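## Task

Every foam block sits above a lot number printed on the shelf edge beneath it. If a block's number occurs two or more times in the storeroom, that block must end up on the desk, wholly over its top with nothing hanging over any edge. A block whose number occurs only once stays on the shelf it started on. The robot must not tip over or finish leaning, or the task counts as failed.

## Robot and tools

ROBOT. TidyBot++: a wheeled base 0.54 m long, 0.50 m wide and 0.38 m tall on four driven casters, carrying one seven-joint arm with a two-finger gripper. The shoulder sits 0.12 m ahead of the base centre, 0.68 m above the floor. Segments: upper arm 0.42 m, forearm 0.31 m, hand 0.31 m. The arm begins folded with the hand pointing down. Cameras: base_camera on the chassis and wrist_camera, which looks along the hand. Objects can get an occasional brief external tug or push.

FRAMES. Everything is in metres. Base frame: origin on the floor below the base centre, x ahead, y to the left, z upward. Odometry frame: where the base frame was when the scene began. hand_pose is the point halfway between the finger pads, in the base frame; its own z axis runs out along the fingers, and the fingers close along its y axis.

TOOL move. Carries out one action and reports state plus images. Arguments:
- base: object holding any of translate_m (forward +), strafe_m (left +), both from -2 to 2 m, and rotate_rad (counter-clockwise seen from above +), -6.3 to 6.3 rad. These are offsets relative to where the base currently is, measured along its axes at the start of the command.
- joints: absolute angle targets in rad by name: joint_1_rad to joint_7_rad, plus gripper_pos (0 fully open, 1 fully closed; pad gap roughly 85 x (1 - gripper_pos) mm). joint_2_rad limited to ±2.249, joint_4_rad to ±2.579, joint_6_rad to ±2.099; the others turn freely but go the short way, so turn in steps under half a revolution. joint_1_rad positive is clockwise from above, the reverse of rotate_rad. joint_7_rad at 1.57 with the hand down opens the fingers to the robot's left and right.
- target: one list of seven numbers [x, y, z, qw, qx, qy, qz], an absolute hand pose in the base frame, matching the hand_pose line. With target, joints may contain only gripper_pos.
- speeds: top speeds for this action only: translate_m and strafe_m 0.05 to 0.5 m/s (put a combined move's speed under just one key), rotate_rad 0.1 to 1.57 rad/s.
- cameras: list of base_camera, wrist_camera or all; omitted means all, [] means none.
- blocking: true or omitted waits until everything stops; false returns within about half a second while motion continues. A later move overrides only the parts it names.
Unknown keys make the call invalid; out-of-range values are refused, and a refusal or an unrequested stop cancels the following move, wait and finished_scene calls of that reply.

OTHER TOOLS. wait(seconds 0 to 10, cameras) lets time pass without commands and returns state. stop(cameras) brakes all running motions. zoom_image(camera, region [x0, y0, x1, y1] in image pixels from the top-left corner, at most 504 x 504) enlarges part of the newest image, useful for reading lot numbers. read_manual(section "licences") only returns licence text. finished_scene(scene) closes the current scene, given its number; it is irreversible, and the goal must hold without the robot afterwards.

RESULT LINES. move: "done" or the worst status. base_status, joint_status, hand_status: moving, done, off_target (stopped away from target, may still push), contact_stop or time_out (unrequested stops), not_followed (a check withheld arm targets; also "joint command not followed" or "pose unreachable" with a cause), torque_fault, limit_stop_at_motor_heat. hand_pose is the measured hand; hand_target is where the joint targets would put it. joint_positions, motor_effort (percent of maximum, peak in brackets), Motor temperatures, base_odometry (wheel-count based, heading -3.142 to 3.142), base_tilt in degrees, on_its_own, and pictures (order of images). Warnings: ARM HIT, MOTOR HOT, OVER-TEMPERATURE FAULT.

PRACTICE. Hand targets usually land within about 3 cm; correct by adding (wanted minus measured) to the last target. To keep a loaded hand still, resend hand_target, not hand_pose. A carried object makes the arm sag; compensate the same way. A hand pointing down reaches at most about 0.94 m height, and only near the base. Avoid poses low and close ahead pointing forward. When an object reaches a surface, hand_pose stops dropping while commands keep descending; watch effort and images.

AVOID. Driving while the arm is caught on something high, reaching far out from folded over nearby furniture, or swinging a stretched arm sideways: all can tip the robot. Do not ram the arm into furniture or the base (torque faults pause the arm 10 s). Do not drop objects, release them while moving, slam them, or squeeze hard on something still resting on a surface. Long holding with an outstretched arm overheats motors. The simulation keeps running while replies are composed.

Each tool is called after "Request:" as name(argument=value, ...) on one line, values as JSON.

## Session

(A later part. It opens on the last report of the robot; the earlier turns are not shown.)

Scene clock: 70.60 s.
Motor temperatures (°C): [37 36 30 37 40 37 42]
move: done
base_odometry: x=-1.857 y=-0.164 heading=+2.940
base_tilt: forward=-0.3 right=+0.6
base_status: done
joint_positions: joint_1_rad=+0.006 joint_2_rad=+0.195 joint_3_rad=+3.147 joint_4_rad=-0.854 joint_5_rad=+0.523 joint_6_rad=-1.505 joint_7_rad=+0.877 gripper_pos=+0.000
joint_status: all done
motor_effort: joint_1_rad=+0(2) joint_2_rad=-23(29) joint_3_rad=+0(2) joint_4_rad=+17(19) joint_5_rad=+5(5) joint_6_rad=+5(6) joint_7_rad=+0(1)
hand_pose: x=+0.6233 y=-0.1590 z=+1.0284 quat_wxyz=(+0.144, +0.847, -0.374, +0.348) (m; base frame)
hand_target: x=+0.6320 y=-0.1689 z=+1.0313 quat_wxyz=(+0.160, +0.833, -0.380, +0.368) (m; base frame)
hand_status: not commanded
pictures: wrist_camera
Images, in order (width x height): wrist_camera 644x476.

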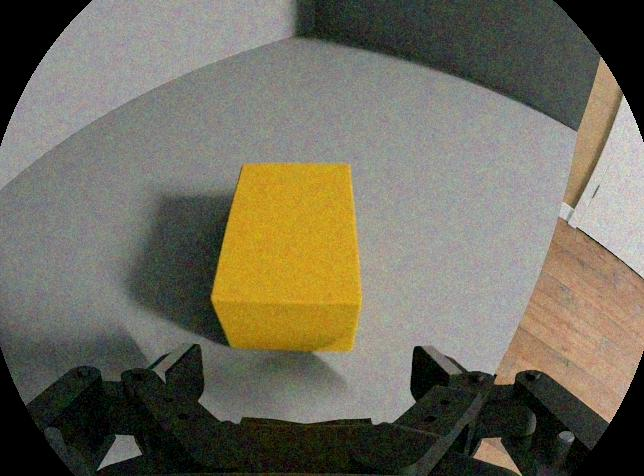

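Request:
move(base={"translate_m": 0.015, "strafe_m": -0.0015}, joints={"joint_1_rad": 0.0, "joint_2_rad": 0.188, "joint_4_rad": -0.918, "joint_5_rad": 0.583, "joint_6_rad": -1.437, "joint_7_rad": 0.832}, cameras=["wrist_camera"])

Scene clock: 72.53 s.
Motor temperatures (°C): [37 36 30 37 40 37 42]
move: done
base_odometry: x=-1.872 y=-0.160 heading=+2.939
base_tilt: forward=-0.3 right=+0.6
base_status: done
joint_positions: joint_1_rad=+0.006 joint_2_rad=+0.186 joint_3_rad=+3.147 joint_4_rad=-0.891 joint_5_rad=+0.523 joint_6_rad=-1.487 joint_7_rad=+0.875 gripper_pos=+0.000
joint_status: all done
motor_effort: joint_1_rad=+0(1) joint_2_rad=-22(28) joint_3_rad=+1(1) joint_4_rad=+17(19) joint_5_rad=+5(5) joint_6_rad=+4(6) joint_7_rad=+0(1)
hand_pose: x=+0.6223 y=-0.1588 z=+1.0202 quat_wxyz=(+0.146, +0.850, -0.370, +0.345) (m; base frame)
hand_target: x=+0.6313 y=-0.1685 z=+1.0243 quat_wxyz=(+0.162, +0.836, -0.375, +0.366) (m; base frame)
hand_status: not commanded
pictures: wrist_camera
Images, in order (width x height): wrist_camera 644x476.

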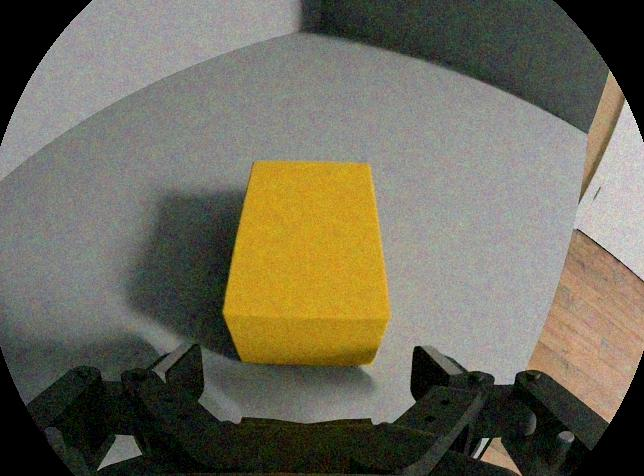

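Request:
move(base={"translate_m": 0.0517, "strafe_m": -0.0544}, cameras=["wrist_camera"])

Scene clock: 73.93 s.
Motor temperatures (°C): [37 36 30 37 40 37 42]
move: done
base_odometry: x=-1.911 y=-0.096 heading=+2.939
base_tilt: forward=-0.3 right=+0.6
base_status: done
joint_positions: joint_1_rad=+0.006 joint_2_rad=+0.185 joint_3_rad=+3.147 joint_4_rad=-0.891 joint_5_rad=+0.524 joint_6_rad=-1.485 joint_7_rad=+0.875 gripper_pos=+0.000
joint_status: not commanded
motor_effort: joint_1_rad=-1(3) joint_2_rad=-23(28) joint_3_rad=+0(2) joint_4_rad=+17(19) joint_5_rad=+5(5) joint_6_rad=+5(6) joint_7_rad=+0(1)
hand_pose: x=+0.6225 y=-0.1589 z=+1.0208 quat_wxyz=(+0.146, +0.850, -0.369, +0.346) (m; base frame)
hand_target: x=+0.6313 y=-0.1685 z=+1.0243 quat_wxyz=(+0.162, +0.836, -0.375, +0.366) (m; base frame)
hand_status: not commanded
pictures: wrist_camera
Images, in order (width x height): wrist_camera 644x476.

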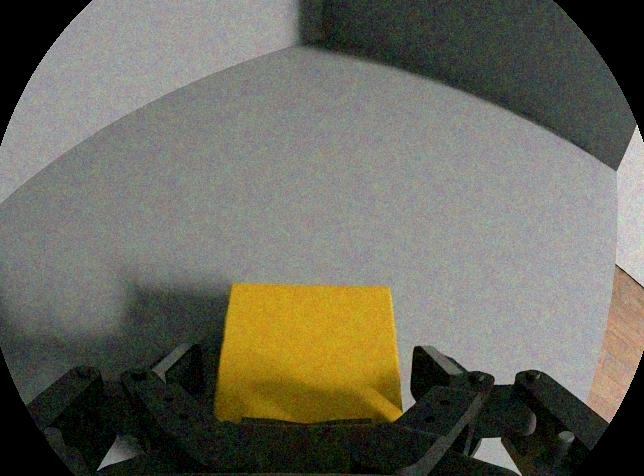

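Request:
move(joints={"gripper_pos": 0.6}, cameras=["wrist_camera"])

Scene clock: 74.90 s.
Motor temperatures (°C): [37 36 30 37 40 37 42]
move: off_target
base_odometry: x=-1.911 y=-0.096 heading=+2.939
base_tilt: forward=-0.3 right=+0.6
base_status: not commanded
joint_positions: joint_1_rad=+0.006 joint_2_rad=+0.182 joint_3_rad=+3.147 joint_4_rad=-0.893 joint_5_rad=+0.525 joint_6_rad=-1.484 joint_7_rad=+0.875 gripper_pos=+0.382
joint_status: gripper_pos off_target (ended at +0.382, target +0.600)
motor_effort: joint_1_rad=+0(1) joint_2_rad=-23(24) joint_3_rad=+1(1) joint_4_rad=+18(18) joint_5_rad=+5(5) joint_6_rad=+5(6) joint_7_rad=+0(0)
hand_pose: x=+0.6217 y=-0.1591 z=+1.0218 quat_wxyz=(+0.146, +0.850, -0.369, +0.347) (m; base frame)
hand_target: x=+0.6313 y=-0.1685 z=+1.0243 quat_wxyz=(+0.162, +0.836, -0.375, +0.366) (m; base frame)
hand_status: not commanded
pictures: wrist_camera
Images, in order (width x height): wrist_camera 644x476.

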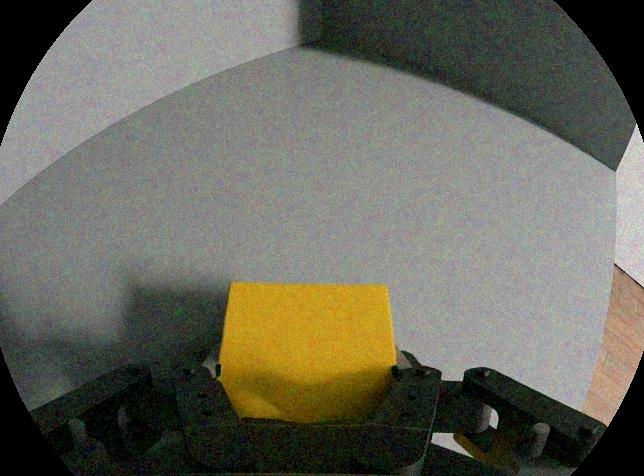

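Request:
move(joints={"joint_1_rad": 0.0, "joint_2_rad": 0.322, "joint_4_rad": -0.506, "joint_5_rad": 0.583, "joint_6_rad": -1.75, "joint_7_rad": 1.06}, blocking=false, cameras=["wrist_camera"])

Request:
move(base={"translate_m": -1.386, "strafe_m": -0.703}, blocking=false, cameras=["wrist_camera"])

Request:
wait(seconds=0.6, cameras=["wrist_camera"])

Scene clock: 76.67 s.
Motor temperatures (°C): [37 36 30 37 40 37 42]
move: moving
base_odometry: x=-1.911 y=-0.096 heading=+2.939
base_tilt: forward=-0.3 right=+0.6
base_status: not commanded
joint_positions: joint_1_rad=+0.006 joint_2_rad=+0.205 joint_3_rad=+3.147 joint_4_rad=-0.810 joint_5_rad=+0.525 joint_6_rad=-1.507 joint_7_rad=+0.885 gripper_pos=+0.382
joint_status: joint_1_rad moving; joint_2_rad moving; joint_4_rad moving; joint_5_rad moving; joint_6_rad moving; joint_7_rad moving
motor_effort: joint_1_rad=-1(1) joint_2_rad=-24(26) joint_3_rad=+1(1) joint_4_rad=+18(19) joint_5_rad=+5(6) joint_6_rad=+5(6) joint_7_rad=-1(1)
hand_pose: x=+0.6290 y=-0.1594 z=+1.0416 quat_wxyz=(+0.140, +0.843, -0.373, +0.361) (m; base frame)
hand_target: x=+0.6282 y=-0.1700 z=+1.0413 quat_wxyz=(+0.172, +0.842, -0.369, +0.353) (m; base frame)
hand_status: not commanded
pictures: wrist_camera
Images, in order (width x height): wrist_camera 644x476.

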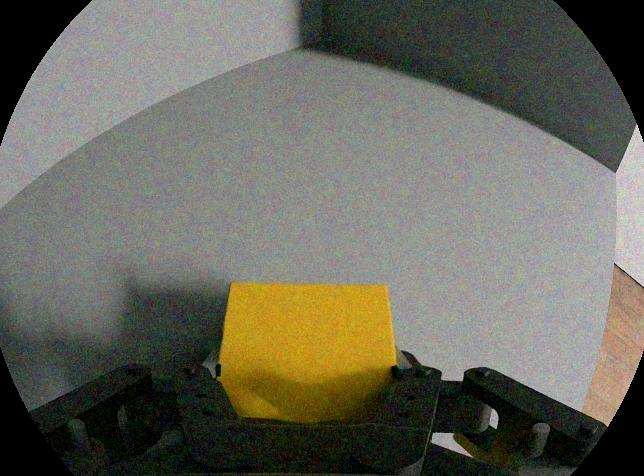

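Scene clock: 77.17 s.
Motor temperatures (°C): [37 36 30 37 40 37 42]
move: moving
base_odometry: x=-1.847 y=-0.078 heading=+2.939
base_tilt: forward=-0.3 right=+0.6
base_status: translate_m moving; strafe_m moving
joint_positions: joint_1_rad=+0.005 joint_2_rad=+0.293 joint_3_rad=+3.147 joint_4_rad=-0.567 joint_5_rad=+0.525 joint_6_rad=-1.660 joint_7_rad=+0.991 gripper_pos=+0.382
joint_status: joint_1_rad moving; joint_2_rad moving; joint_4_rad moving; joint_5_rad moving; joint_6_rad moving; joint_7_rad moving
motor_effort: joint_1_rad=+1(3) joint_2_rad=-28(28) joint_3_rad=+1(2) joint_4_rad=+15(18) joint_5_rad=+5(6) joint_6_rad=+6(6) joint_7_rad=+0(1)
hand_pose: x=+0.6314 y=-0.1586 z=+1.0683 quat_wxyz=(+0.147, +0.850, -0.364, +0.351) (m; base frame)
hand_target: x=+0.6179 y=-0.1681 z=+1.0649 quat_wxyz=(+0.181, +0.856, -0.358, +0.327) (m; base frame)
hand_status: not commanded
pictures: wrist_camera
Images, in order (width x height): wrist_camera 644x476.

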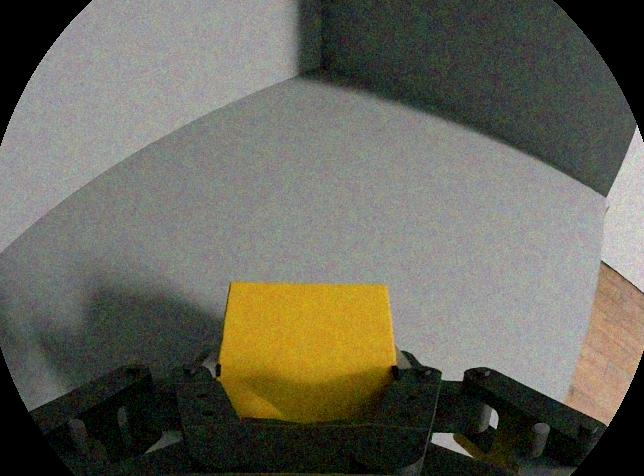

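Scene clock: 77.77 s.
Motor temperatures (°C): [37 36 30 37 40 37 42]
earlier move: moving
base_odometry: x=-1.606 y=-0.012 heading=+2.939
base_tilt: forward=-0.3 right=+0.6
base_status: translate_m moving; strafe_m moving
joint_positions: joint_1_rad=+0.005 joint_2_rad=+0.305 joint_3_rad=+3.147 joint_4_rad=-0.525 joint_5_rad=+0.525 joint_6_rad=-1.697 joint_7_rad=+1.016 gripper_pos=+0.382
joint_status: joint_1_rad moving; joint_2_rad moving; joint_4_rad moving; joint_5_rad moving; joint_6_rad moving; joint_7_rad moving
motor_effort: joint_1_rad=-1(3) joint_2_rad=-25(29) joint_3_rad=+1(2) joint_4_rad=+15(18) joint_5_rad=+4(6) joint_6_rad=+6(6) joint_7_rad=-1(1)
hand_pose: x=+0.6273 y=-0.1579 z=+1.0717 quat_wxyz=(+0.149, +0.854, -0.361, +0.345) (m; base frame)
hand_target: x=+0.6159 y=-0.1673 z=+1.0675 quat_wxyz=(+0.182, +0.858, -0.356, +0.323) (m; base frame)
hand_status: not commanded
wait: 0.60 s; no rest
pictures: wrist_camera
Images, in order (width x height): wrist_camera 644x476.

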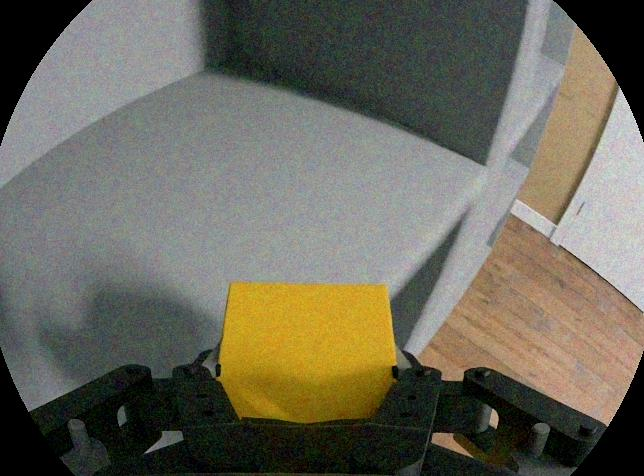

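Request:
move(base={"translate_m": -0.9, "strafe_m": -0.45, "rotate_rad": -1.501}, joints={"joint_1_rad": 0.0, "joint_2_rad": 0.14, "joint_4_rad": -1.435, "joint_5_rad": -0.05, "joint_6_rad": -0.74, "joint_7_rad": 1.61}, cameras=["wrist_camera"])

Scene clock: 81.43 s.
Motor temperatures (°C): [37 36 30 37 40 37 42]
earlier move: replaced
move: done
base_odometry: x=-0.500 y=+0.284 heading=+1.438
base_tilt: forward=-0.3 right=+0.6
base_status: translate_m replaced; strafe_m replaced; translate_m done; strafe_m done; rotate_rad done
joint_positions: joint_1_rad=+0.003 joint_2_rad=+0.145 joint_3_rad=+3.144 joint_4_rad=-1.405 joint_5_rad=+0.018 joint_6_rad=-0.795 joint_7_rad=+1.567 gripper_pos=+0.382
joint_status: all done
motor_effort: joint_1_rad=+0(4) joint_2_rad=-26(31) joint_3_rad=+0(2) joint_4_rad=+21(22) joint_5_rad=+1(6) joint_6_rad=+6(8) joint_7_rad=+0(1)
hand_pose: x=+0.7165 y=-0.0057 z=+0.8870 quat_wxyz=(+0.009, +0.922, -0.001, +0.388) (m; base frame)
hand_target: x=+0.7211 y=+0.0118 z=+0.8866 quat_wxyz=(-0.015, +0.916, +0.008, +0.402) (m; base frame)
hand_status: not commanded
pictures: wrist_camera
Images, in order (width x height): wrist_camera 644x476.

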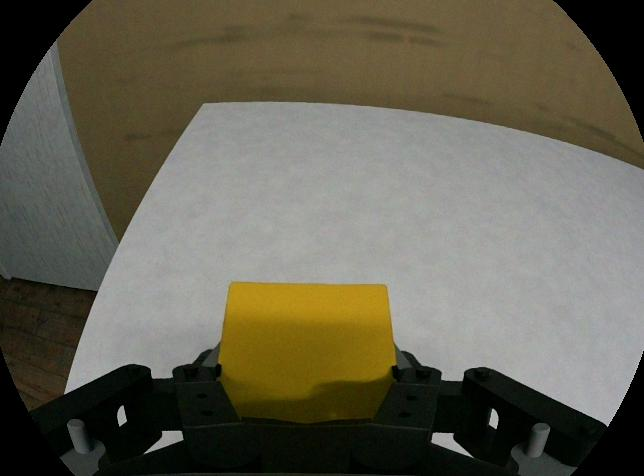

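Request:
move(base={"translate_m": 0.03, "strafe_m": -0.12}, joints={"joint_1_rad": 0.0, "joint_2_rad": 0.178, "joint_4_rad": -1.56, "joint_6_rad": -0.6}, cameras=["wrist_camera"])

Request:
move(joints={"joint_1_rad": 0.0, "joint_2_rad": 0.222, "joint_4_rad": -1.712, "joint_6_rad": -0.43}, cameras=["wrist_camera"])

Scene clock: 83.40 s.
Motor temperatures (°C): [37 36 30 37 40 37 42]
move: done
base_odometry: x=-0.378 y=+0.298 heading=+1.438
base_tilt: forward=-0.3 right=+0.6
base_status: done
joint_positions: joint_1_rad=+0.004 joint_2_rad=+0.163 joint_3_rad=+3.145 joint_4_rad=-1.533 joint_5_rad=+0.016 joint_6_rad=-0.657 joint_7_rad=+1.567 gripper_pos=+0.382
joint_status: all done
motor_effort: joint_1_rad=+0(3) joint_2_rad=-26(29) joint_3_rad=+0(3) joint_4_rad=+21(22) joint_5_rad=+1(1) joint_6_rad=+7(7) joint_7_rad=+0(1)
hand_pose: x=+0.7201 y=-0.0059 z=+0.8380 quat_wxyz=(+0.008, +0.923, -0.001, +0.384) (m; base frame)
hand_target: x=+0.7276 y=+0.0101 z=+0.8278 quat_wxyz=(-0.013, +0.920, +0.005, +0.391) (m; base frame)
hand_status: not commanded
pictures: wrist_camera
Images, in order (width x height): wrist_camera 644x476.

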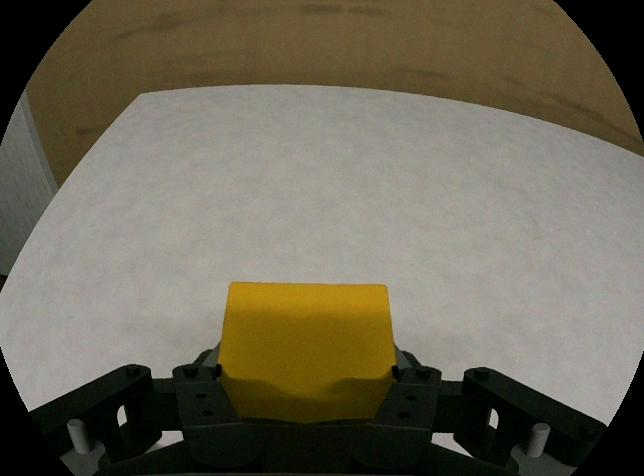

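Scene clock: 84.77 s.
Motor temperatures (°C): [37 36 30 37 40 37 42]
move: done
base_odometry: x=-0.378 y=+0.298 heading=+1.438
base_tilt: forward=-0.3 right=+0.6
base_status: not commanded
joint_positions: joint_1_rad=+0.004 joint_2_rad=+0.205 joint_3_rad=+3.145 joint_4_rad=-1.688 joint_5_rad=+0.016 joint_6_rad=-0.487 joint_7_rad=+1.567 gripper_pos=+0.382
joint_status: all done
motor_effort: joint_1_rad=+0(2) joint_2_rad=-26(29) joint_3_rad=+0(0) joint_4_rad=+19(23) joint_5_rad=+1(1) joint_6_rad=+6(7) joint_7_rad=+0(1)
hand_pose: x=+0.7177 y=-0.0052 z=+0.7692 quat_wxyz=(+0.007, +0.928, +0.000, +0.372) (m; base frame)
hand_target: x=+0.7240 y=+0.0078 z=+0.7589 quat_wxyz=(-0.011, +0.925, +0.001, +0.379) (m; base frame)
hand_status: not commanded
pictures: wrist_camera
Images, in order (width x height): wrist_camera 644x476.

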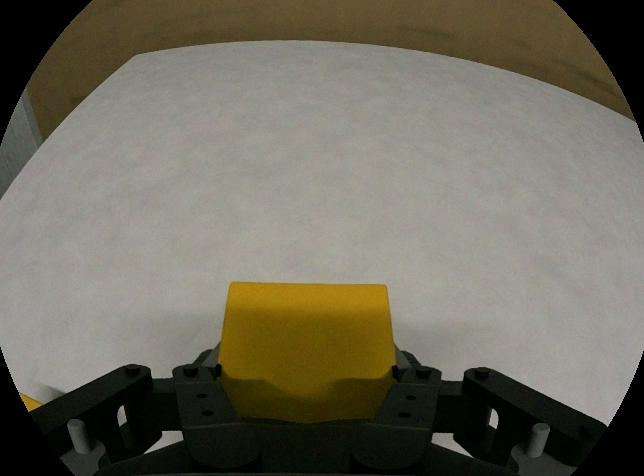

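Request:
move(joints={"joint_1_rad": 0.0, "joint_2_rad": 0.23, "joint_4_rad": -1.753, "joint_6_rad": -0.385}, cameras=[])

Request:
move(joints={"joint_1_rad": 0.0, "joint_2_rad": 0.236, "joint_4_rad": -1.78, "joint_6_rad": -0.355}, cameras=["wrist_camera"])

Scene clock: 85.73 s.
Motor temperatures (°C): [37 36 30 37 40 37 42]
move: done
base_odometry: x=-0.378 y=+0.298 heading=+1.438
base_tilt: forward=-0.3 right=+0.6
base_status: not commanded
joint_positions: joint_1_rad=+0.004 joint_2_rad=+0.207 joint_3_rad=+3.145 joint_4_rad=-1.728 joint_5_rad=+0.016 joint_6_rad=-0.437 joint_7_rad=+1.567 gripper_pos=+0.382
joint_status: all done
motor_effort: joint_1_rad=+0(1) joint_2_rad=-27(28) joint_3_rad=+0(0) joint_4_rad=+20(21) joint_5_rad=+1(1) joint_6_rad=+6(7) joint_7_rad=+0(0)
hand_pose: x=+0.7158 y=-0.0050 z=+0.7578 quat_wxyz=(+0.007, +0.927, +0.001, +0.375) (m; base frame)
hand_target: x=+0.7205 y=+0.0072 z=+0.7430 quat_wxyz=(-0.010, +0.926, +0.000, +0.377) (m; base frame)
hand_status: not commanded
pictures: none
No camera images: "cameras" was empty.

Scene clock: 86.37 s.
Motor temperatures (°C): [37 36 30 37 40 37 42]
move: done
base_odometry: x=-0.378 y=+0.298 heading=+1.438
base_tilt: forward=-0.3 right=+0.6
base_status: not commanded
joint_positions: joint_1_rad=+0.004 joint_2_rad=+0.209 joint_3_rad=+3.145 joint_4_rad=-1.753 joint_5_rad=+0.016 joint_6_rad=-0.406 joint_7_rad=+1.567 gripper_pos=+0.382
joint_status: all done
motor_effort: joint_1_rad=+0(1) joint_2_rad=-24(27) joint_3_rad=+0(0) joint_4_rad=+19(20) joint_5_rad=+1(1) joint_6_rad=+6(7) joint_7_rad=+0(0)
hand_pose: x=+0.7143 y=-0.0048 z=+0.7508 quat_wxyz=(+0.007, +0.926, +0.001, +0.377) (m; base frame)
hand_target: x=+0.7180 y=+0.0068 z=+0.7323 quat_wxyz=(-0.009, +0.927, +0.000, +0.376) (m; base frame)
hand_status: not commanded
pictures: wrist_camera
Images, in order (width x height): wrist_camera 644x476.

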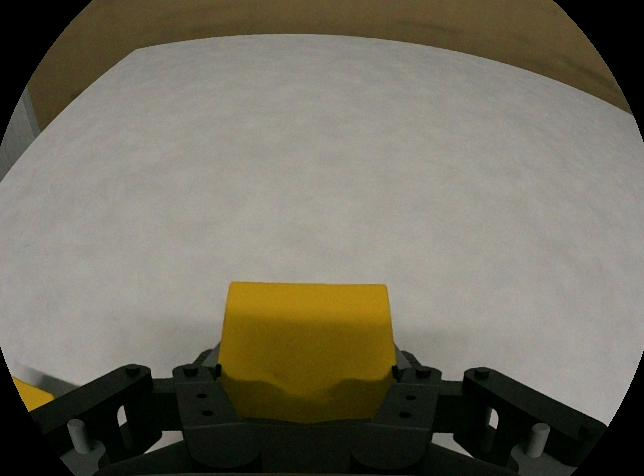

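Request:
move(joints={"joint_1_rad": 0.0, "joint_2_rad": 0.244, "joint_4_rad": -1.81, "joint_6_rad": -0.32}, cameras=["wrist_camera"])

Scene clock: 87.27 s.
Motor temperatures (°C): [37 36 30 37 40 37 42]
move: off_target
base_odometry: x=-0.378 y=+0.298 heading=+1.438
base_tilt: forward=-0.3 right=+0.6
base_status: not commanded
joint_positions: joint_1_rad=+0.004 joint_2_rad=+0.204 joint_3_rad=+3.145 joint_4_rad=-1.773 joint_5_rad=+0.016 joint_6_rad=-0.374 joint_7_rad=+1.567 gripper_pos=+0.382
joint_status: joint_2_rad off_target (ended at +0.204, target +0.244); the others done
motor_effort: joint_1_rad=-1(2) joint_2_rad=-19(24) joint_3_rad=+0(1) joint_4_rad=+18(19) joint_5_rad=+0(1) joint_6_rad=+8(8) joint_7_rad=+0(1)
hand_pose: x=+0.7145 y=-0.0047 z=+0.7506 quat_wxyz=(+0.007, +0.923, +0.001, +0.385) (m; base frame)
hand_target: x=+0.7153 y=+0.0062 z=+0.7202 quat_wxyz=(-0.009, +0.927, -0.001, +0.375) (m; base frame)
hand_status: not commanded
pictures: wrist_camera
Images, in order (width x height): wrist_camera 644x476.

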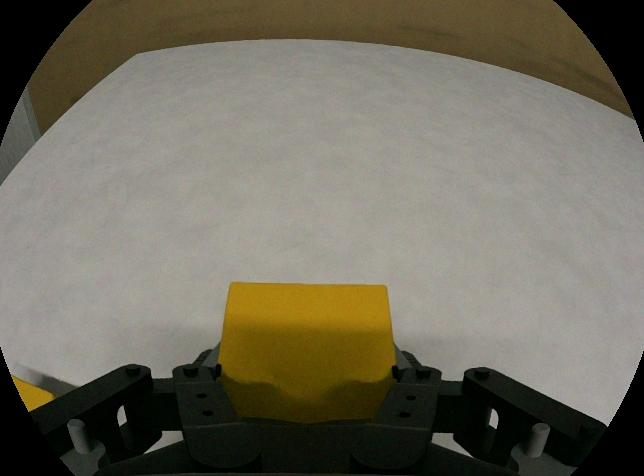

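Request:
move(joints={"joint_1_rad": 0.0, "joint_2_rad": 0.225, "joint_4_rad": -1.755, "joint_6_rad": -0.394, "gripper_pos": 0.0}, cameras=["wrist_camera"])

Scene clock: 88.33 s.
Motor temperatures (°C): [37 36 30 37 40 37 42]
move: done
base_odometry: x=-0.378 y=+0.298 heading=+1.438
base_tilt: forward=-0.3 right=+0.6
base_status: not commanded
joint_positions: joint_1_rad=+0.004 joint_2_rad=+0.212 joint_3_rad=+3.145 joint_4_rad=-1.760 joint_5_rad=+0.016 joint_6_rad=-0.384 joint_7_rad=+1.567 gripper_pos=+0.000
joint_status: all done
motor_effort: joint_1_rad=-1(3) joint_2_rad=-27(28) joint_3_rad=+0(0) joint_4_rad=+20(20) joint_5_rad=+1(1) joint_6_rad=+7(8) joint_7_rad=-1(1)
hand_pose: x=+0.7170 y=-0.0047 z=+0.7503 quat_wxyz=(+0.007, +0.924, +0.001, +0.383) (m; base frame)
hand_target: x=+0.7175 y=+0.0073 z=+0.7430 quat_wxyz=(-0.010, +0.927, +0.000, +0.375) (m; base frame)
hand_status: not commanded
pictures: wrist_camera
Images, in order (width x height): wrist_camera 644x476.

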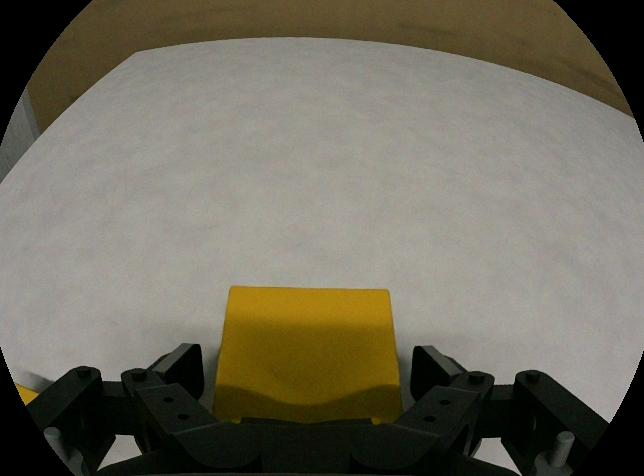

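Request:
move(base={"translate_m": -0.22}, joints={"joint_1_rad": 0.0, "joint_2_rad": -0.2, "joint_4_rad": -1.7, "joint_6_rad": -0.8, "joint_5_rad": -0.02, "joint_7_rad": 1.6}, cameras=["wrist_camera"])

Scene clock: 91.47 s.
Motor temperatures (°C): [37 36 30 37 40 37 42]
move: done
base_odometry: x=-0.406 y=+0.080 heading=+1.438
base_tilt: forward=-0.3 right=+0.6
base_status: done
joint_positions: joint_1_rad=+0.004 joint_2_rad=-0.208 joint_3_rad=+3.145 joint_4_rad=-1.711 joint_5_rad=+0.016 joint_6_rad=-0.749 joint_7_rad=+1.567 gripper_pos=+0.000
joint_status: all done
motor_effort: joint_1_rad=+0(2) joint_2_rad=-13(30) joint_3_rad=+0(1) joint_4_rad=+22(22) joint_5_rad=+1(2) joint_6_rad=+7(8) joint_7_rad=+0(1)
hand_pose: x=+0.5874 y=-0.0056 z=+0.9187 quat_wxyz=(+0.008, +0.903, -0.002, +0.430) (m; base frame)
hand_target: x=+0.5811 y=+0.0058 z=+0.9091 quat_wxyz=(-0.003, +0.913, +0.010, +0.409) (m; base frame)
hand_status: not commanded
pictures: wrist_camera
Images, in order (width x height): wrist_camera 644x476.

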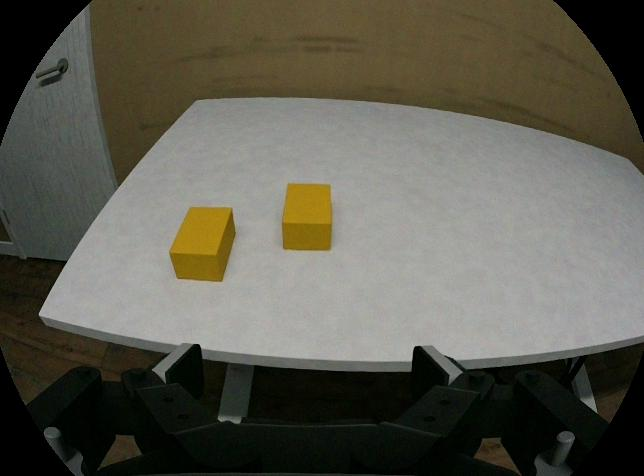

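Request:
move(base={"translate_m": -0.176, "strafe_m": -1.99, "rotate_rad": -3.14}, joints={"joint_1_rad": 0.0, "joint_2_rad": -0.8, "joint_4_rad": -2.5, "joint_5_rad": 0.0, "joint_6_rad": -0.2, "joint_7_rad": 1.571}, cameras=["wrist_camera"])

Scene clock: 97.97 s.
Motor temperatures (°C): [37 36 30 37 40 37 42]
move: done
base_odometry: x=+1.543 y=-0.357 heading=-1.703
base_tilt: forward=-0.4 right=+0.6
base_status: done
joint_positions: joint_1_rad=+0.002 joint_2_rad=-0.783 joint_3_rad=+3.142 joint_4_rad=-2.469 joint_5_rad=+0.016 joint_6_rad=-0.255 joint_7_rad=+1.567 gripper_pos=+0.000
joint_status: all done
motor_effort: joint_1_rad=+0(3) joint_2_rad=+4(15) joint_3_rad=+1(4) joint_4_rad=+22(23) joint_5_rad=+1(3) joint_6_rad=+8(9) joint_7_rad=+0(1)
hand_pose: x=+0.4247 y=-0.0007 z=+0.8311 quat_wxyz=(+0.006, +0.825, +0.003, +0.565) (m; base frame)
hand_target: x=+0.4235 y=+0.0014 z=+0.8338 quat_wxyz=(+0.000, +0.813, +0.000, +0.582) (m; base frame)
hand_status: not commanded
pictures: wrist_camera
Images, in order (width x height): wrist_camera 644x476.

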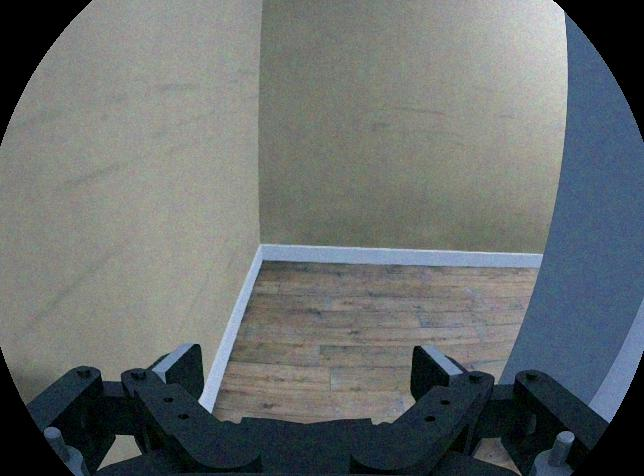

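Request:
move(base={"translate_m": 1.5}, blocking=false, cameras=[])

Request:
wait(seconds=2.4, cameras=["wrist_camera"])

Scene clock: 100.67 s.
Motor temperatures (°C): [37 36 30 37 40 37 42]
move: moving
base_odometry: x=+1.535 y=-0.422 heading=-1.702
base_tilt: forward=-0.4 right=+0.6
base_status: translate_m moving
joint_positions: joint_1_rad=+0.002 joint_2_rad=-0.788 joint_3_rad=+3.142 joint_4_rad=-2.470 joint_5_rad=+0.016 joint_6_rad=-0.255 joint_7_rad=+1.567 gripper_pos=+0.000
joint_status: not commanded
motor_effort: joint_1_rad=-1(1) joint_2_rad=+5(6) joint_3_rad=+1(1) joint_4_rad=+22(23) joint_5_rad=+1(1) joint_6_rad=+8(9) joint_7_rad=+0(1)
hand_pose: x=+0.4239 y=-0.0007 z=+0.8325 quat_wxyz=(+0.006, +0.824, +0.003, +0.567) (m; base frame)
hand_target: x=+0.4235 y=+0.0014 z=+0.8338 quat_wxyz=(+0.000, +0.813, +0.000, +0.582) (m; base frame)
hand_status: not commanded
pictures: none
No camera images: "cameras" was empty.

Scene clock: 103.07 s.
Motor temperatures (°C): [37 36 30 37 40 37 42]
earlier move: moving
base_odometry: x=+1.384 y=-1.563 heading=-1.701
base_tilt: forward=-0.3 right=+0.6
base_status: translate_m moving
joint_positions: joint_1_rad=+0.002 joint_2_rad=-0.788 joint_3_rad=+3.142 joint_4_rad=-2.470 joint_5_rad=+0.016 joint_6_rad=-0.254 joint_7_rad=+1.567 gripper_pos=+0.000
joint_status: not commanded
motor_effort: joint_1_rad=+0(1) joint_2_rad=+4(6) joint_3_rad=+1(1) joint_4_rad=+23(23) joint_5_rad=+1(1) joint_6_rad=+8(9) joint_7_rad=-1(1)
hand_pose: x=+0.4239 y=-0.0007 z=+0.8326 quat_wxyz=(+0.006, +0.824, +0.003, +0.567) (m; base frame)
hand_target: x=+0.4235 y=+0.0014 z=+0.8338 quat_wxyz=(+0.000, +0.813, +0.000, +0.582) (m; base frame)
hand_status: not commanded
wait: 2.40 s; no rest
pictures: wrist_camera
Images, in order (width x height): wrist_camera 644x476.

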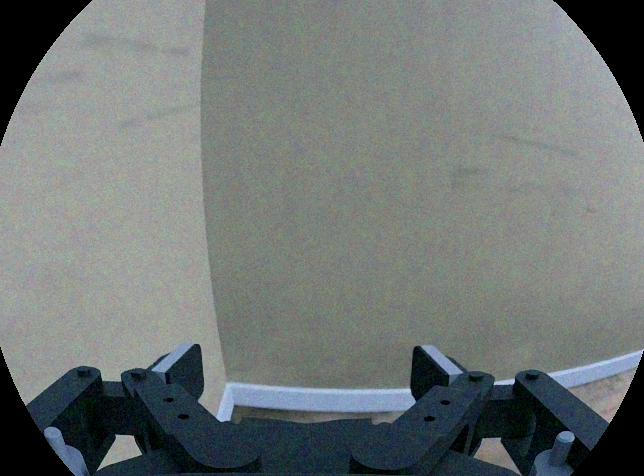

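Request:
move(base={"translate_m": 0.14, "strafe_m": -1.006, "rotate_rad": 1.57}, joints={"joint_1_rad": -1.57, "joint_2_rad": -0.8, "joint_4_rad": -2.5, "joint_5_rad": -0.02, "joint_6_rad": -0.2, "joint_7_rad": 1.6}, cameras=["wrist_camera"])

Scene clock: 117.60 s.
Motor temperatures (°C): [37 36 30 37 40 37 42]
earlier move: replaced
move: time_out
base_odometry: x=+0.357 y=-1.808 heading=-0.131
base_tilt: forward=-0.4 right=+0.6
base_status: translate_m replaced; translate_m time_out (by the wheels' count: +0.295 of +0.140); strafe_m time_out (by the wheels' count: -0.986 of -1.006); rotate_rad done
joint_positions: joint_1_rad=-1.551 joint_2_rad=-0.788 joint_3_rad=+3.142 joint_4_rad=-2.470 joint_5_rad=+0.016 joint_6_rad=-0.253 joint_7_rad=+1.567 gripper_pos=+0.000
joint_status: all done
motor_effort: joint_1_rad=-1(3) joint_2_rad=+5(6) joint_3_rad=+1(2) joint_4_rad=+22(24) joint_5_rad=+1(2) joint_6_rad=+8(9) joint_7_rad=+0(1)
hand_pose: x=+0.1248 y=+0.3050 z=+0.8332 quat_wxyz=(-0.394, +0.585, +0.579, +0.409) (m; base frame)
hand_target: x=+0.1167 y=+0.3045 z=+0.8338 quat_wxyz=(-0.410, +0.572, +0.578, +0.412) (m; base frame)
hand_status: not commanded
pictures: wrist_camera
Images, in order (width x height): wrist_camera 644x476.

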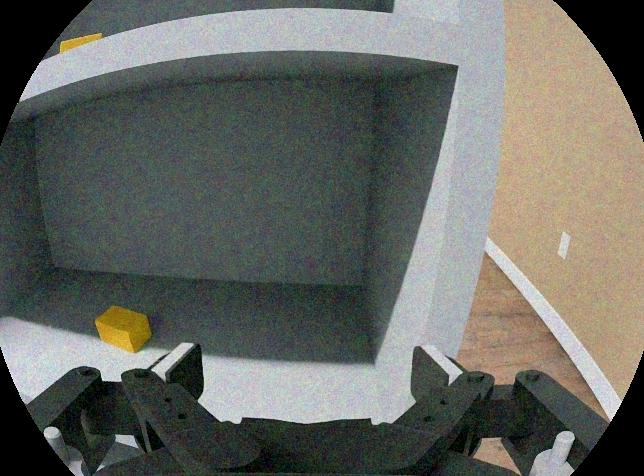

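Request:
move(cameras=["base_camera"])

Scene clock: 119.10 s.
Motor temperatures (°C): [37 36 30 37 40 37 42]
base_odometry: x=+0.357 y=-1.808 heading=-0.131
base_tilt: forward=-0.4 right=+0.6
base_status: translate_m time_out (by the wheels' count: +0.295 of +0.140); strafe_m time_out (by the wheels' count: -0.986 of -1.006); the other done
joint_positions: joint_1_rad=-1.551 joint_2_rad=-0.788 joint_3_rad=+3.142 joint_4_rad=-2.470 joint_5_rad=+0.016 joint_6_rad=-0.253 joint_7_rad=+1.567 gripper_pos=+0.000
joint_status: all done
motor_effort: joint_1_rad=+0(3) joint_2_rad=+4(6) joint_3_rad=+1(2) joint_4_rad=+22(24) joint_5_rad=+1(2) joint_6_rad=+8(9) joint_7_rad=+0(1)
hand_pose: x=+0.1248 y=+0.3050 z=+0.8332 quat_wxyz=(-0.394, +0.585, +0.579, +0.409) (m; base frame)
hand_target: x=+0.1167 y=+0.3045 z=+0.8338 quat_wxyz=(-0.410, +0.572, +0.578, +0.412) (m; base frame)
hand_status: not commanded
pictures: base_camera
Images, in order (width x height): base_camera 644x364.

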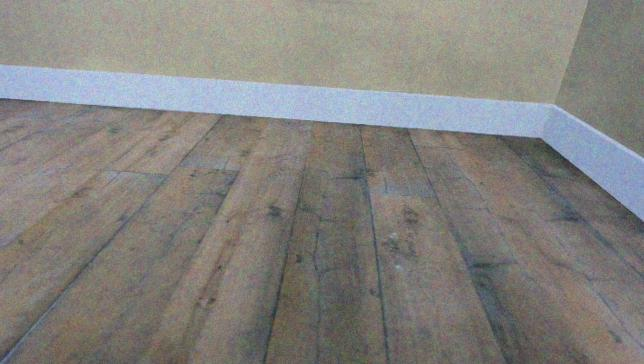

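Request:
move(joints={"joint_1_rad": -2.8, "joint_2_rad": -0.8, "joint_4_rad": -2.5, "joint_5_rad": -0.02, "joint_6_rad": -0.45, "joint_7_rad": 1.6}, cameras=["wrist_camera"])

Scene clock: 122.57 s.
Motor temperatures (°C): [37 36 30 37 40 37 42]
move: done
base_odometry: x=+0.357 y=-1.808 heading=-0.131
base_tilt: forward=-0.4 right=+0.6
base_status: not commanded
joint_positions: joint_1_rad=-2.781 joint_2_rad=-0.788 joint_3_rad=+3.142 joint_4_rad=-2.470 joint_5_rad=+0.016 joint_6_rad=-0.400 joint_7_rad=+1.567 gripper_pos=+0.000
joint_status: all done
motor_effort: joint_1_rad=+0(2) joint_2_rad=+5(6) joint_3_rad=+1(1) joint_4_rad=+22(23) joint_5_rad=+1(2) joint_6_rad=+7(10) joint_7_rad=+0(1)
hand_pose: x=-0.1481 y=+0.1013 z=+0.7917 quat_wxyz=(-0.496, +0.151, +0.849, +0.096) (m; base frame)
hand_target: x=-0.1372 y=+0.0868 z=+0.7641 quat_wxyz=(-0.469, +0.143, +0.868, +0.080) (m; base frame)
hand_status: not commanded
pictures: wrist_camera
Images, in order (width x height): wrist_camera 644x476.

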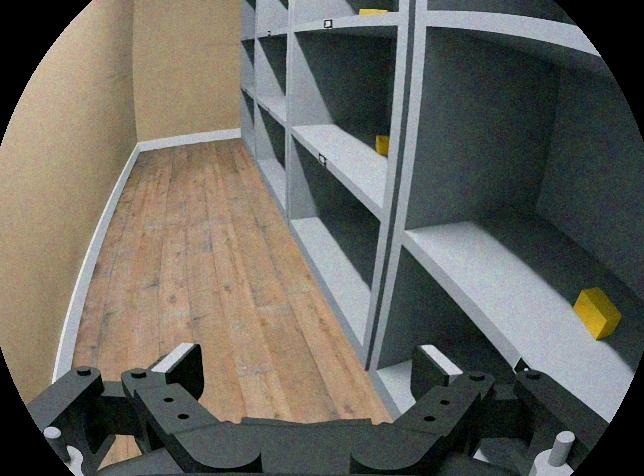

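Request:
move(base={"translate_m": -0.3, "rotate_rad": -0.05}, joints={"joint_1_rad": -1.57, "joint_2_rad": -0.8, "joint_4_rad": -2.5, "joint_5_rad": -0.02, "joint_6_rad": -0.2, "joint_7_rad": 1.6}, blocking=false, cameras=[])

Request:
wait(seconds=1.2, cameras=["wrist_camera"])

Scene clock: 123.97 s.
Motor temperatures (°C): [37 36 30 37 40 37 42]
move: moving
base_odometry: x=+0.292 y=-1.799 heading=-0.182
base_tilt: forward=-0.3 right=+0.6
base_status: translate_m moving; rotate_rad moving
joint_positions: joint_1_rad=-2.692 joint_2_rad=-0.791 joint_3_rad=+3.142 joint_4_rad=-2.470 joint_5_rad=+0.016 joint_6_rad=-0.401 joint_7_rad=+1.567 gripper_pos=+0.000
joint_status: joint_1_rad moving; joint_2_rad moving; joint_4_rad moving; joint_5_rad moving; joint_6_rad moving; joint_7_rad moving
motor_effort: joint_1_rad=+0(1) joint_2_rad=+5(7) joint_3_rad=+1(1) joint_4_rad=+21(23) joint_5_rad=+0(2) joint_6_rad=+9(9) joint_7_rad=+0(1)
hand_pose: x=-0.1375 y=+0.1245 z=+0.7916 quat_wxyz=(-0.492, +0.189, +0.842, +0.118) (m; base frame)
hand_target: x=-0.1273 y=+0.1223 z=+0.7712 quat_wxyz=(-0.474, +0.199, +0.850, +0.114) (m; base frame)
hand_status: not commanded
pictures: none
No camera images: "cameras" was empty.

Scene clock: 125.17 s.
Motor temperatures (°C): [37 36 30 37 40 37 42]
earlier move: moving
base_odometry: x=+0.059 y=-1.768 heading=-0.182
base_tilt: forward=-0.4 right=+0.6
base_status: translate_m moving; rotate_rad moving
joint_positions: joint_1_rad=-1.725 joint_2_rad=-0.791 joint_3_rad=+3.142 joint_4_rad=-2.470 joint_5_rad=+0.016 joint_6_rad=-0.287 joint_7_rad=+1.567 gripper_pos=+0.000
joint_status: joint_1_rad moving; joint_2_rad moving; joint_4_rad moving; joint_5_rad moving; joint_6_rad moving; joint_7_rad moving
motor_effort: joint_1_rad=-1(2) joint_2_rad=+5(7) joint_3_rad=+1(2) joint_4_rad=+22(23) joint_5_rad=+0(2) joint_6_rad=+8(9) joint_7_rad=+0(1)
hand_pose: x=+0.0730 y=+0.2971 z=+0.8235 quat_wxyz=(-0.417, +0.539, +0.635, +0.365) (m; base frame)
hand_target: x=+0.0787 y=+0.2991 z=+0.8264 quat_wxyz=(-0.428, +0.539, +0.619, +0.379) (m; base frame)
hand_status: not commanded
wait: 1.20 s; no rest
pictures: wrist_camera
Images, in order (width x height): wrist_camera 644x476.

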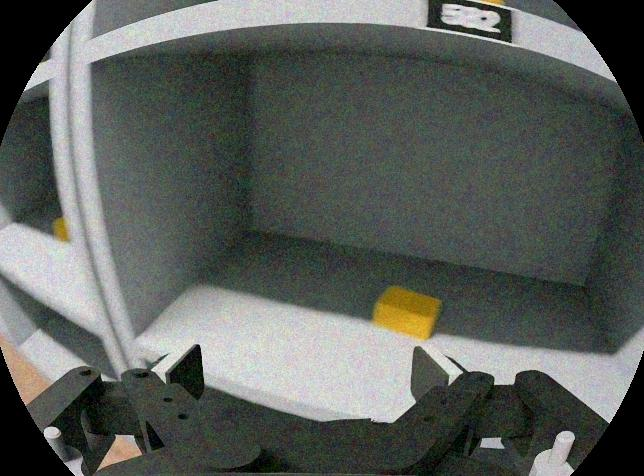

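Request:
move(base={"strafe_m": -0.18}, cameras=["wrist_camera"])

Scene clock: 126.90 s.
Motor temperatures (°C): [37 36 30 37 40 37 42]
move: done
base_odometry: x=+0.027 y=-1.946 heading=-0.182
base_tilt: forward=-0.4 right=+0.6
base_status: done
joint_positions: joint_1_rad=-1.589 joint_2_rad=-0.796 joint_3_rad=+3.142 joint_4_rad=-2.471 joint_5_rad=+0.016 joint_6_rad=-0.255 joint_7_rad=+1.567 gripper_pos=+0.000
joint_status: all done
motor_effort: joint_1_rad=+0(1) joint_2_rad=+5(8) joint_3_rad=+1(1) joint_4_rad=+22(23) joint_5_rad=+1(2) joint_6_rad=+8(9) joint_7_rad=+0(1)
hand_pose: x=+0.1135 y=+0.3035 z=+0.8341 quat_wxyz=(-0.403, +0.573, +0.589, +0.403) (m; base frame)
hand_target: x=+0.1167 y=+0.3045 z=+0.8338 quat_wxyz=(-0.410, +0.572, +0.578, +0.412) (m; base frame)
hand_status: not commanded
pictures: wrist_camera
Images, in order (width x height): wrist_camera 644x476.

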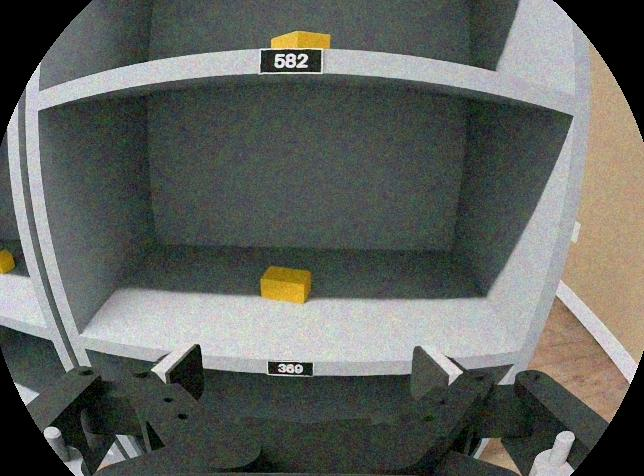

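Request:
move(base={"translate_m": -0.95}, cameras=["wrist_camera"])

Request:
zoom_image(camera="wrist_camera", region=[200, 30, 420, 400])

Scene clock: 130.80 s.
Motor temperatures (°C): [37 35 30 37 40 37 42]
move: done
base_odometry: x=-0.908 y=-1.774 heading=-0.181
base_tilt: forward=-0.4 right=+0.6
base_status: done
joint_positions: joint_1_rad=-1.587 joint_2_rad=-0.796 joint_3_rad=+3.142 joint_4_rad=-2.471 joint_5_rad=+0.016 joint_6_rad=-0.254 joint_7_rad=+1.567 gripper_pos=+0.000
joint_status: not commanded
motor_effort: joint_1_rad=+0(1) joint_2_rad=+5(5) joint_3_rad=+1(2) joint_4_rad=+23(23) joint_5_rad=+1(1) joint_6_rad=+9(9) joint_7_rad=+0(1)
hand_pose: x=+0.1139 y=+0.3036 z=+0.8343 quat_wxyz=(-0.403, +0.574, +0.589, +0.403) (m; base frame)
hand_target: x=+0.1167 y=+0.3045 z=+0.8338 quat_wxyz=(-0.410, +0.572, +0.578, +0.412) (m; base frame)
hand_status: not commanded
pictures: wrist_camera
Images, in order (width x height): wrist_camera 644x476.

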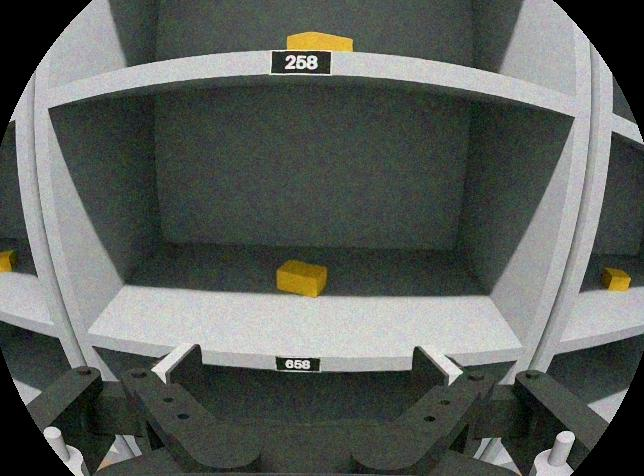

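Scaled by 1.362.

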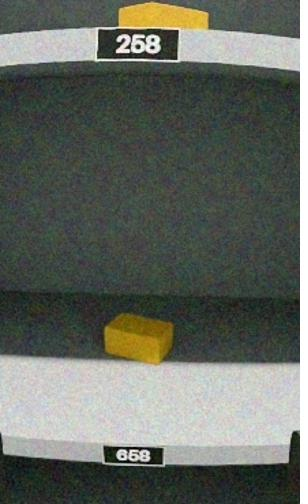

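Request:
zoom_image(camera="wrist_camera", region=[270, 350, 326, 380])

Request:
move(base={"translate_m": -0.94}, cameras=["wrist_camera"])

Request:
zoom_image(camera="wrist_camera", region=[260, 40, 340, 90])

Request:
zoom_image(camera="wrist_camera", region=[270, 350, 326, 380])

Scaled by 9.000.

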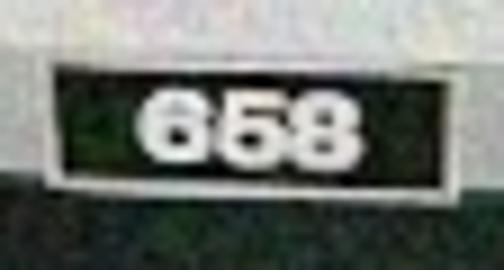

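Scene clock: 134.33 s.
Motor temperatures (°C): [37 35 30 37 40 37 42]
move: done
base_odometry: x=-1.833 y=-1.605 heading=-0.181
base_tilt: forward=-0.4 right=+0.6
base_status: done
joint_positions: joint_1_rad=-1.587 joint_2_rad=-0.764 joint_3_rad=+3.142 joint_4_rad=-2.471 joint_5_rad=+0.016 joint_6_rad=-0.254 joint_7_rad=+1.567 gripper_pos=+0.000
joint_status: not commanded
motor_effort: joint_1_rad=+2(3) joint_2_rad=-7(7) joint_3_rad=+0(1) joint_4_rad=+22(23) joint_5_rad=+1(1) joint_6_rad=+8(9) joint_7_rad=+0(1)
hand_pose: x=+0.1141 y=+0.3082 z=+0.8247 quat_wxyz=(-0.393, +0.580, +0.595, +0.394) (m; base frame)
hand_target: x=+0.1167 y=+0.3045 z=+0.8338 quat_wxyz=(-0.410, +0.572, +0.578, +0.412) (m; base frame)
hand_status: not commanded
pictures: wrist_camera
Images, in order (width x height): wrist_camera 644x476.

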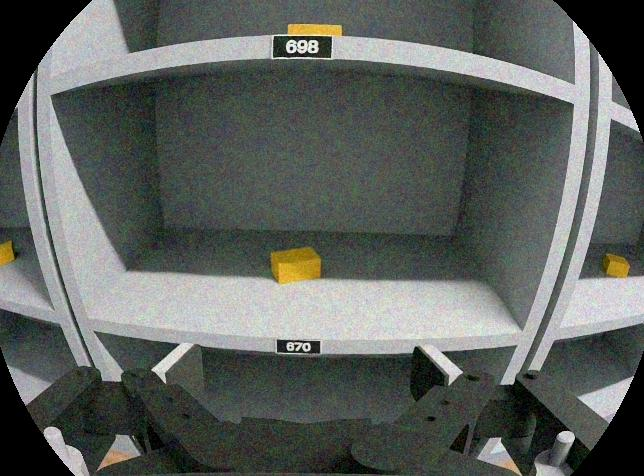

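Scaled by 6.300.

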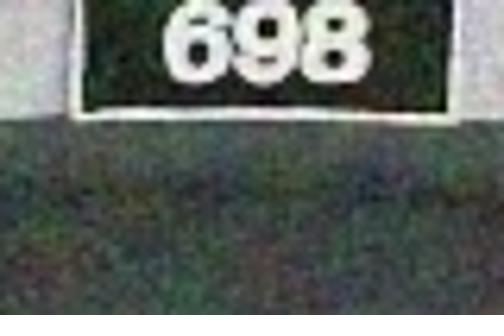

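Scaled by 9.000.

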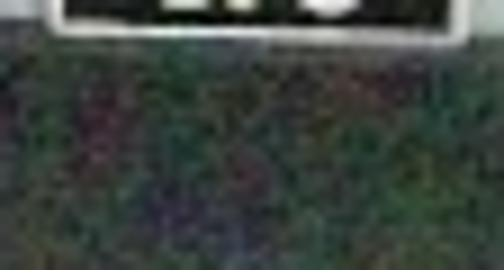

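Request:
zoom_image(camera="wrist_camera", region=[270, 330, 326, 360])

Request:
move(base={"translate_m": -0.93}, cameras=["wrist_camera"])

Request:
zoom_image(camera="wrist_camera", region=[260, 20, 340, 90])

Request:
zoom_image(camera="wrist_camera", region=[260, 330, 340, 390])

Scaled by 9.000.

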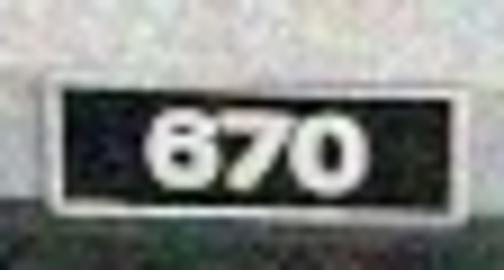

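Scene clock: 137.90 s.
Motor temperatures (°C): [37 35 30 37 40 37 42]
move: done
base_odometry: x=-2.747 y=-1.438 heading=-0.181
base_tilt: forward=-0.3 right=+0.5
base_status: done
joint_positions: joint_1_rad=-1.586 joint_2_rad=-0.715 joint_3_rad=+3.142 joint_4_rad=-2.471 joint_5_rad=+0.016 joint_6_rad=-0.254 joint_7_rad=+1.567 gripper_pos=+0.000
joint_status: not commanded
motor_effort: joint_1_rad=+3(6) joint_2_rad=-16(18) joint_3_rad=+0(1) joint_4_rad=+21(23) joint_5_rad=+1(1) joint_6_rad=+8(9) joint_7_rad=+0(1)
hand_pose: x=+0.1141 y=+0.3149 z=+0.8093 quat_wxyz=(-0.378, +0.589, +0.604, +0.380) (m; base frame)
hand_target: x=+0.1167 y=+0.3045 z=+0.8338 quat_wxyz=(-0.410, +0.572, +0.578, +0.412) (m; base frame)
hand_status: not commanded
pictures: wrist_camera
Images, in order (width x height): wrist_camera 644x476.

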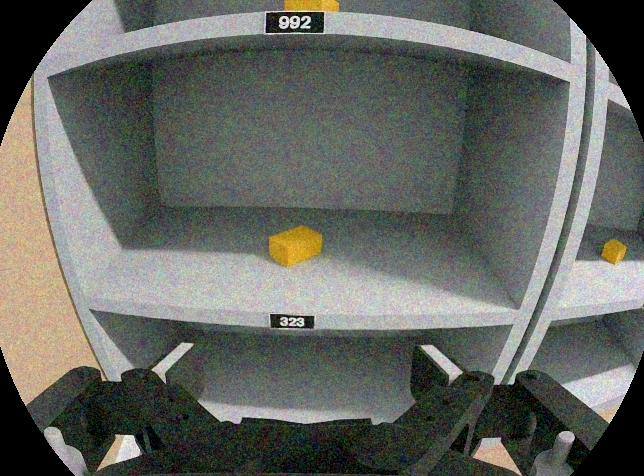

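Scaled by 6.300.

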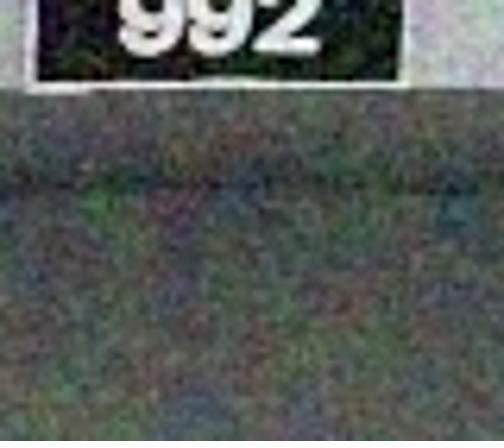

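Scaled by 6.300.

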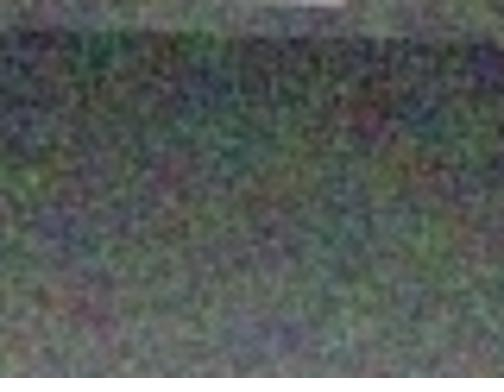

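Request:
move(base={"translate_m": 0.93}, joints={"joint_1_rad": -1.57, "joint_2_rad": -0.49, "joint_4_rad": -1.35, "joint_6_rad": -1.13}, cameras=["wrist_camera"])

Scene clock: 142.30 s.
Motor temperatures (°C): [37 35 30 37 40 37 42]
move: done
base_odometry: x=-1.832 y=-1.605 heading=-0.182
base_tilt: forward=-0.3 right=+0.6
base_status: done
joint_positions: joint_1_rad=-1.556 joint_2_rad=-0.508 joint_3_rad=+3.141 joint_4_rad=-1.365 joint_5_rad=+0.016 joint_6_rad=-1.081 joint_7_rad=+1.567 gripper_pos=+0.000
joint_status: all done
motor_effort: joint_1_rad=+0(7) joint_2_rad=+0(15) joint_3_rad=+1(2) joint_4_rad=+19(24) joint_5_rad=+1(1) joint_6_rad=+8(10) joint_7_rad=+0(1)
hand_pose: x=+0.1268 y=+0.3233 z=+1.1434 quat_wxyz=(-0.392, +0.589, +0.577, +0.408) (m; base frame)
hand_target: x=+0.1123 y=+0.3245 z=+1.1315 quat_wxyz=(-0.386, +0.584, +0.602, +0.384) (m; base frame)
hand_status: not commanded
pictures: wrist_camera
Images, in order (width x height): wrist_camera 644x476.

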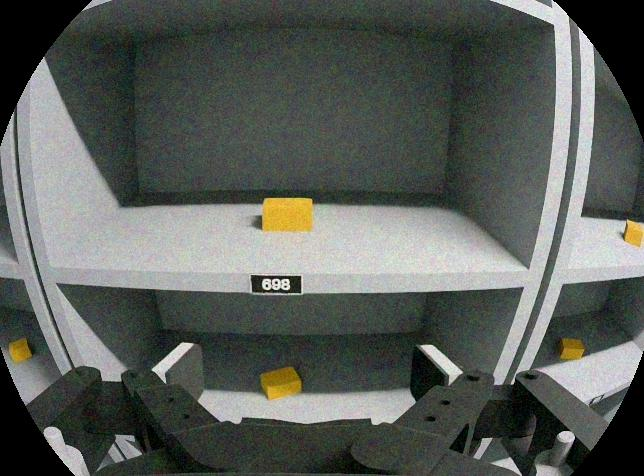

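Request:
zoom_image(camera="wrist_camera", region=[242, 180, 342, 250])

Scaled by 5.040.

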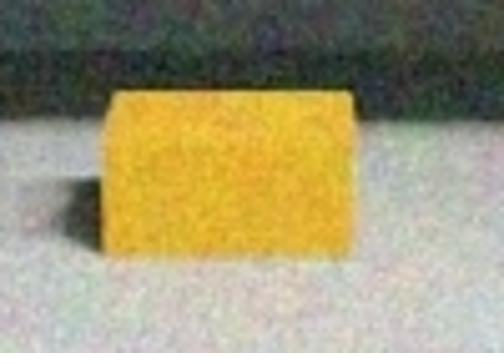

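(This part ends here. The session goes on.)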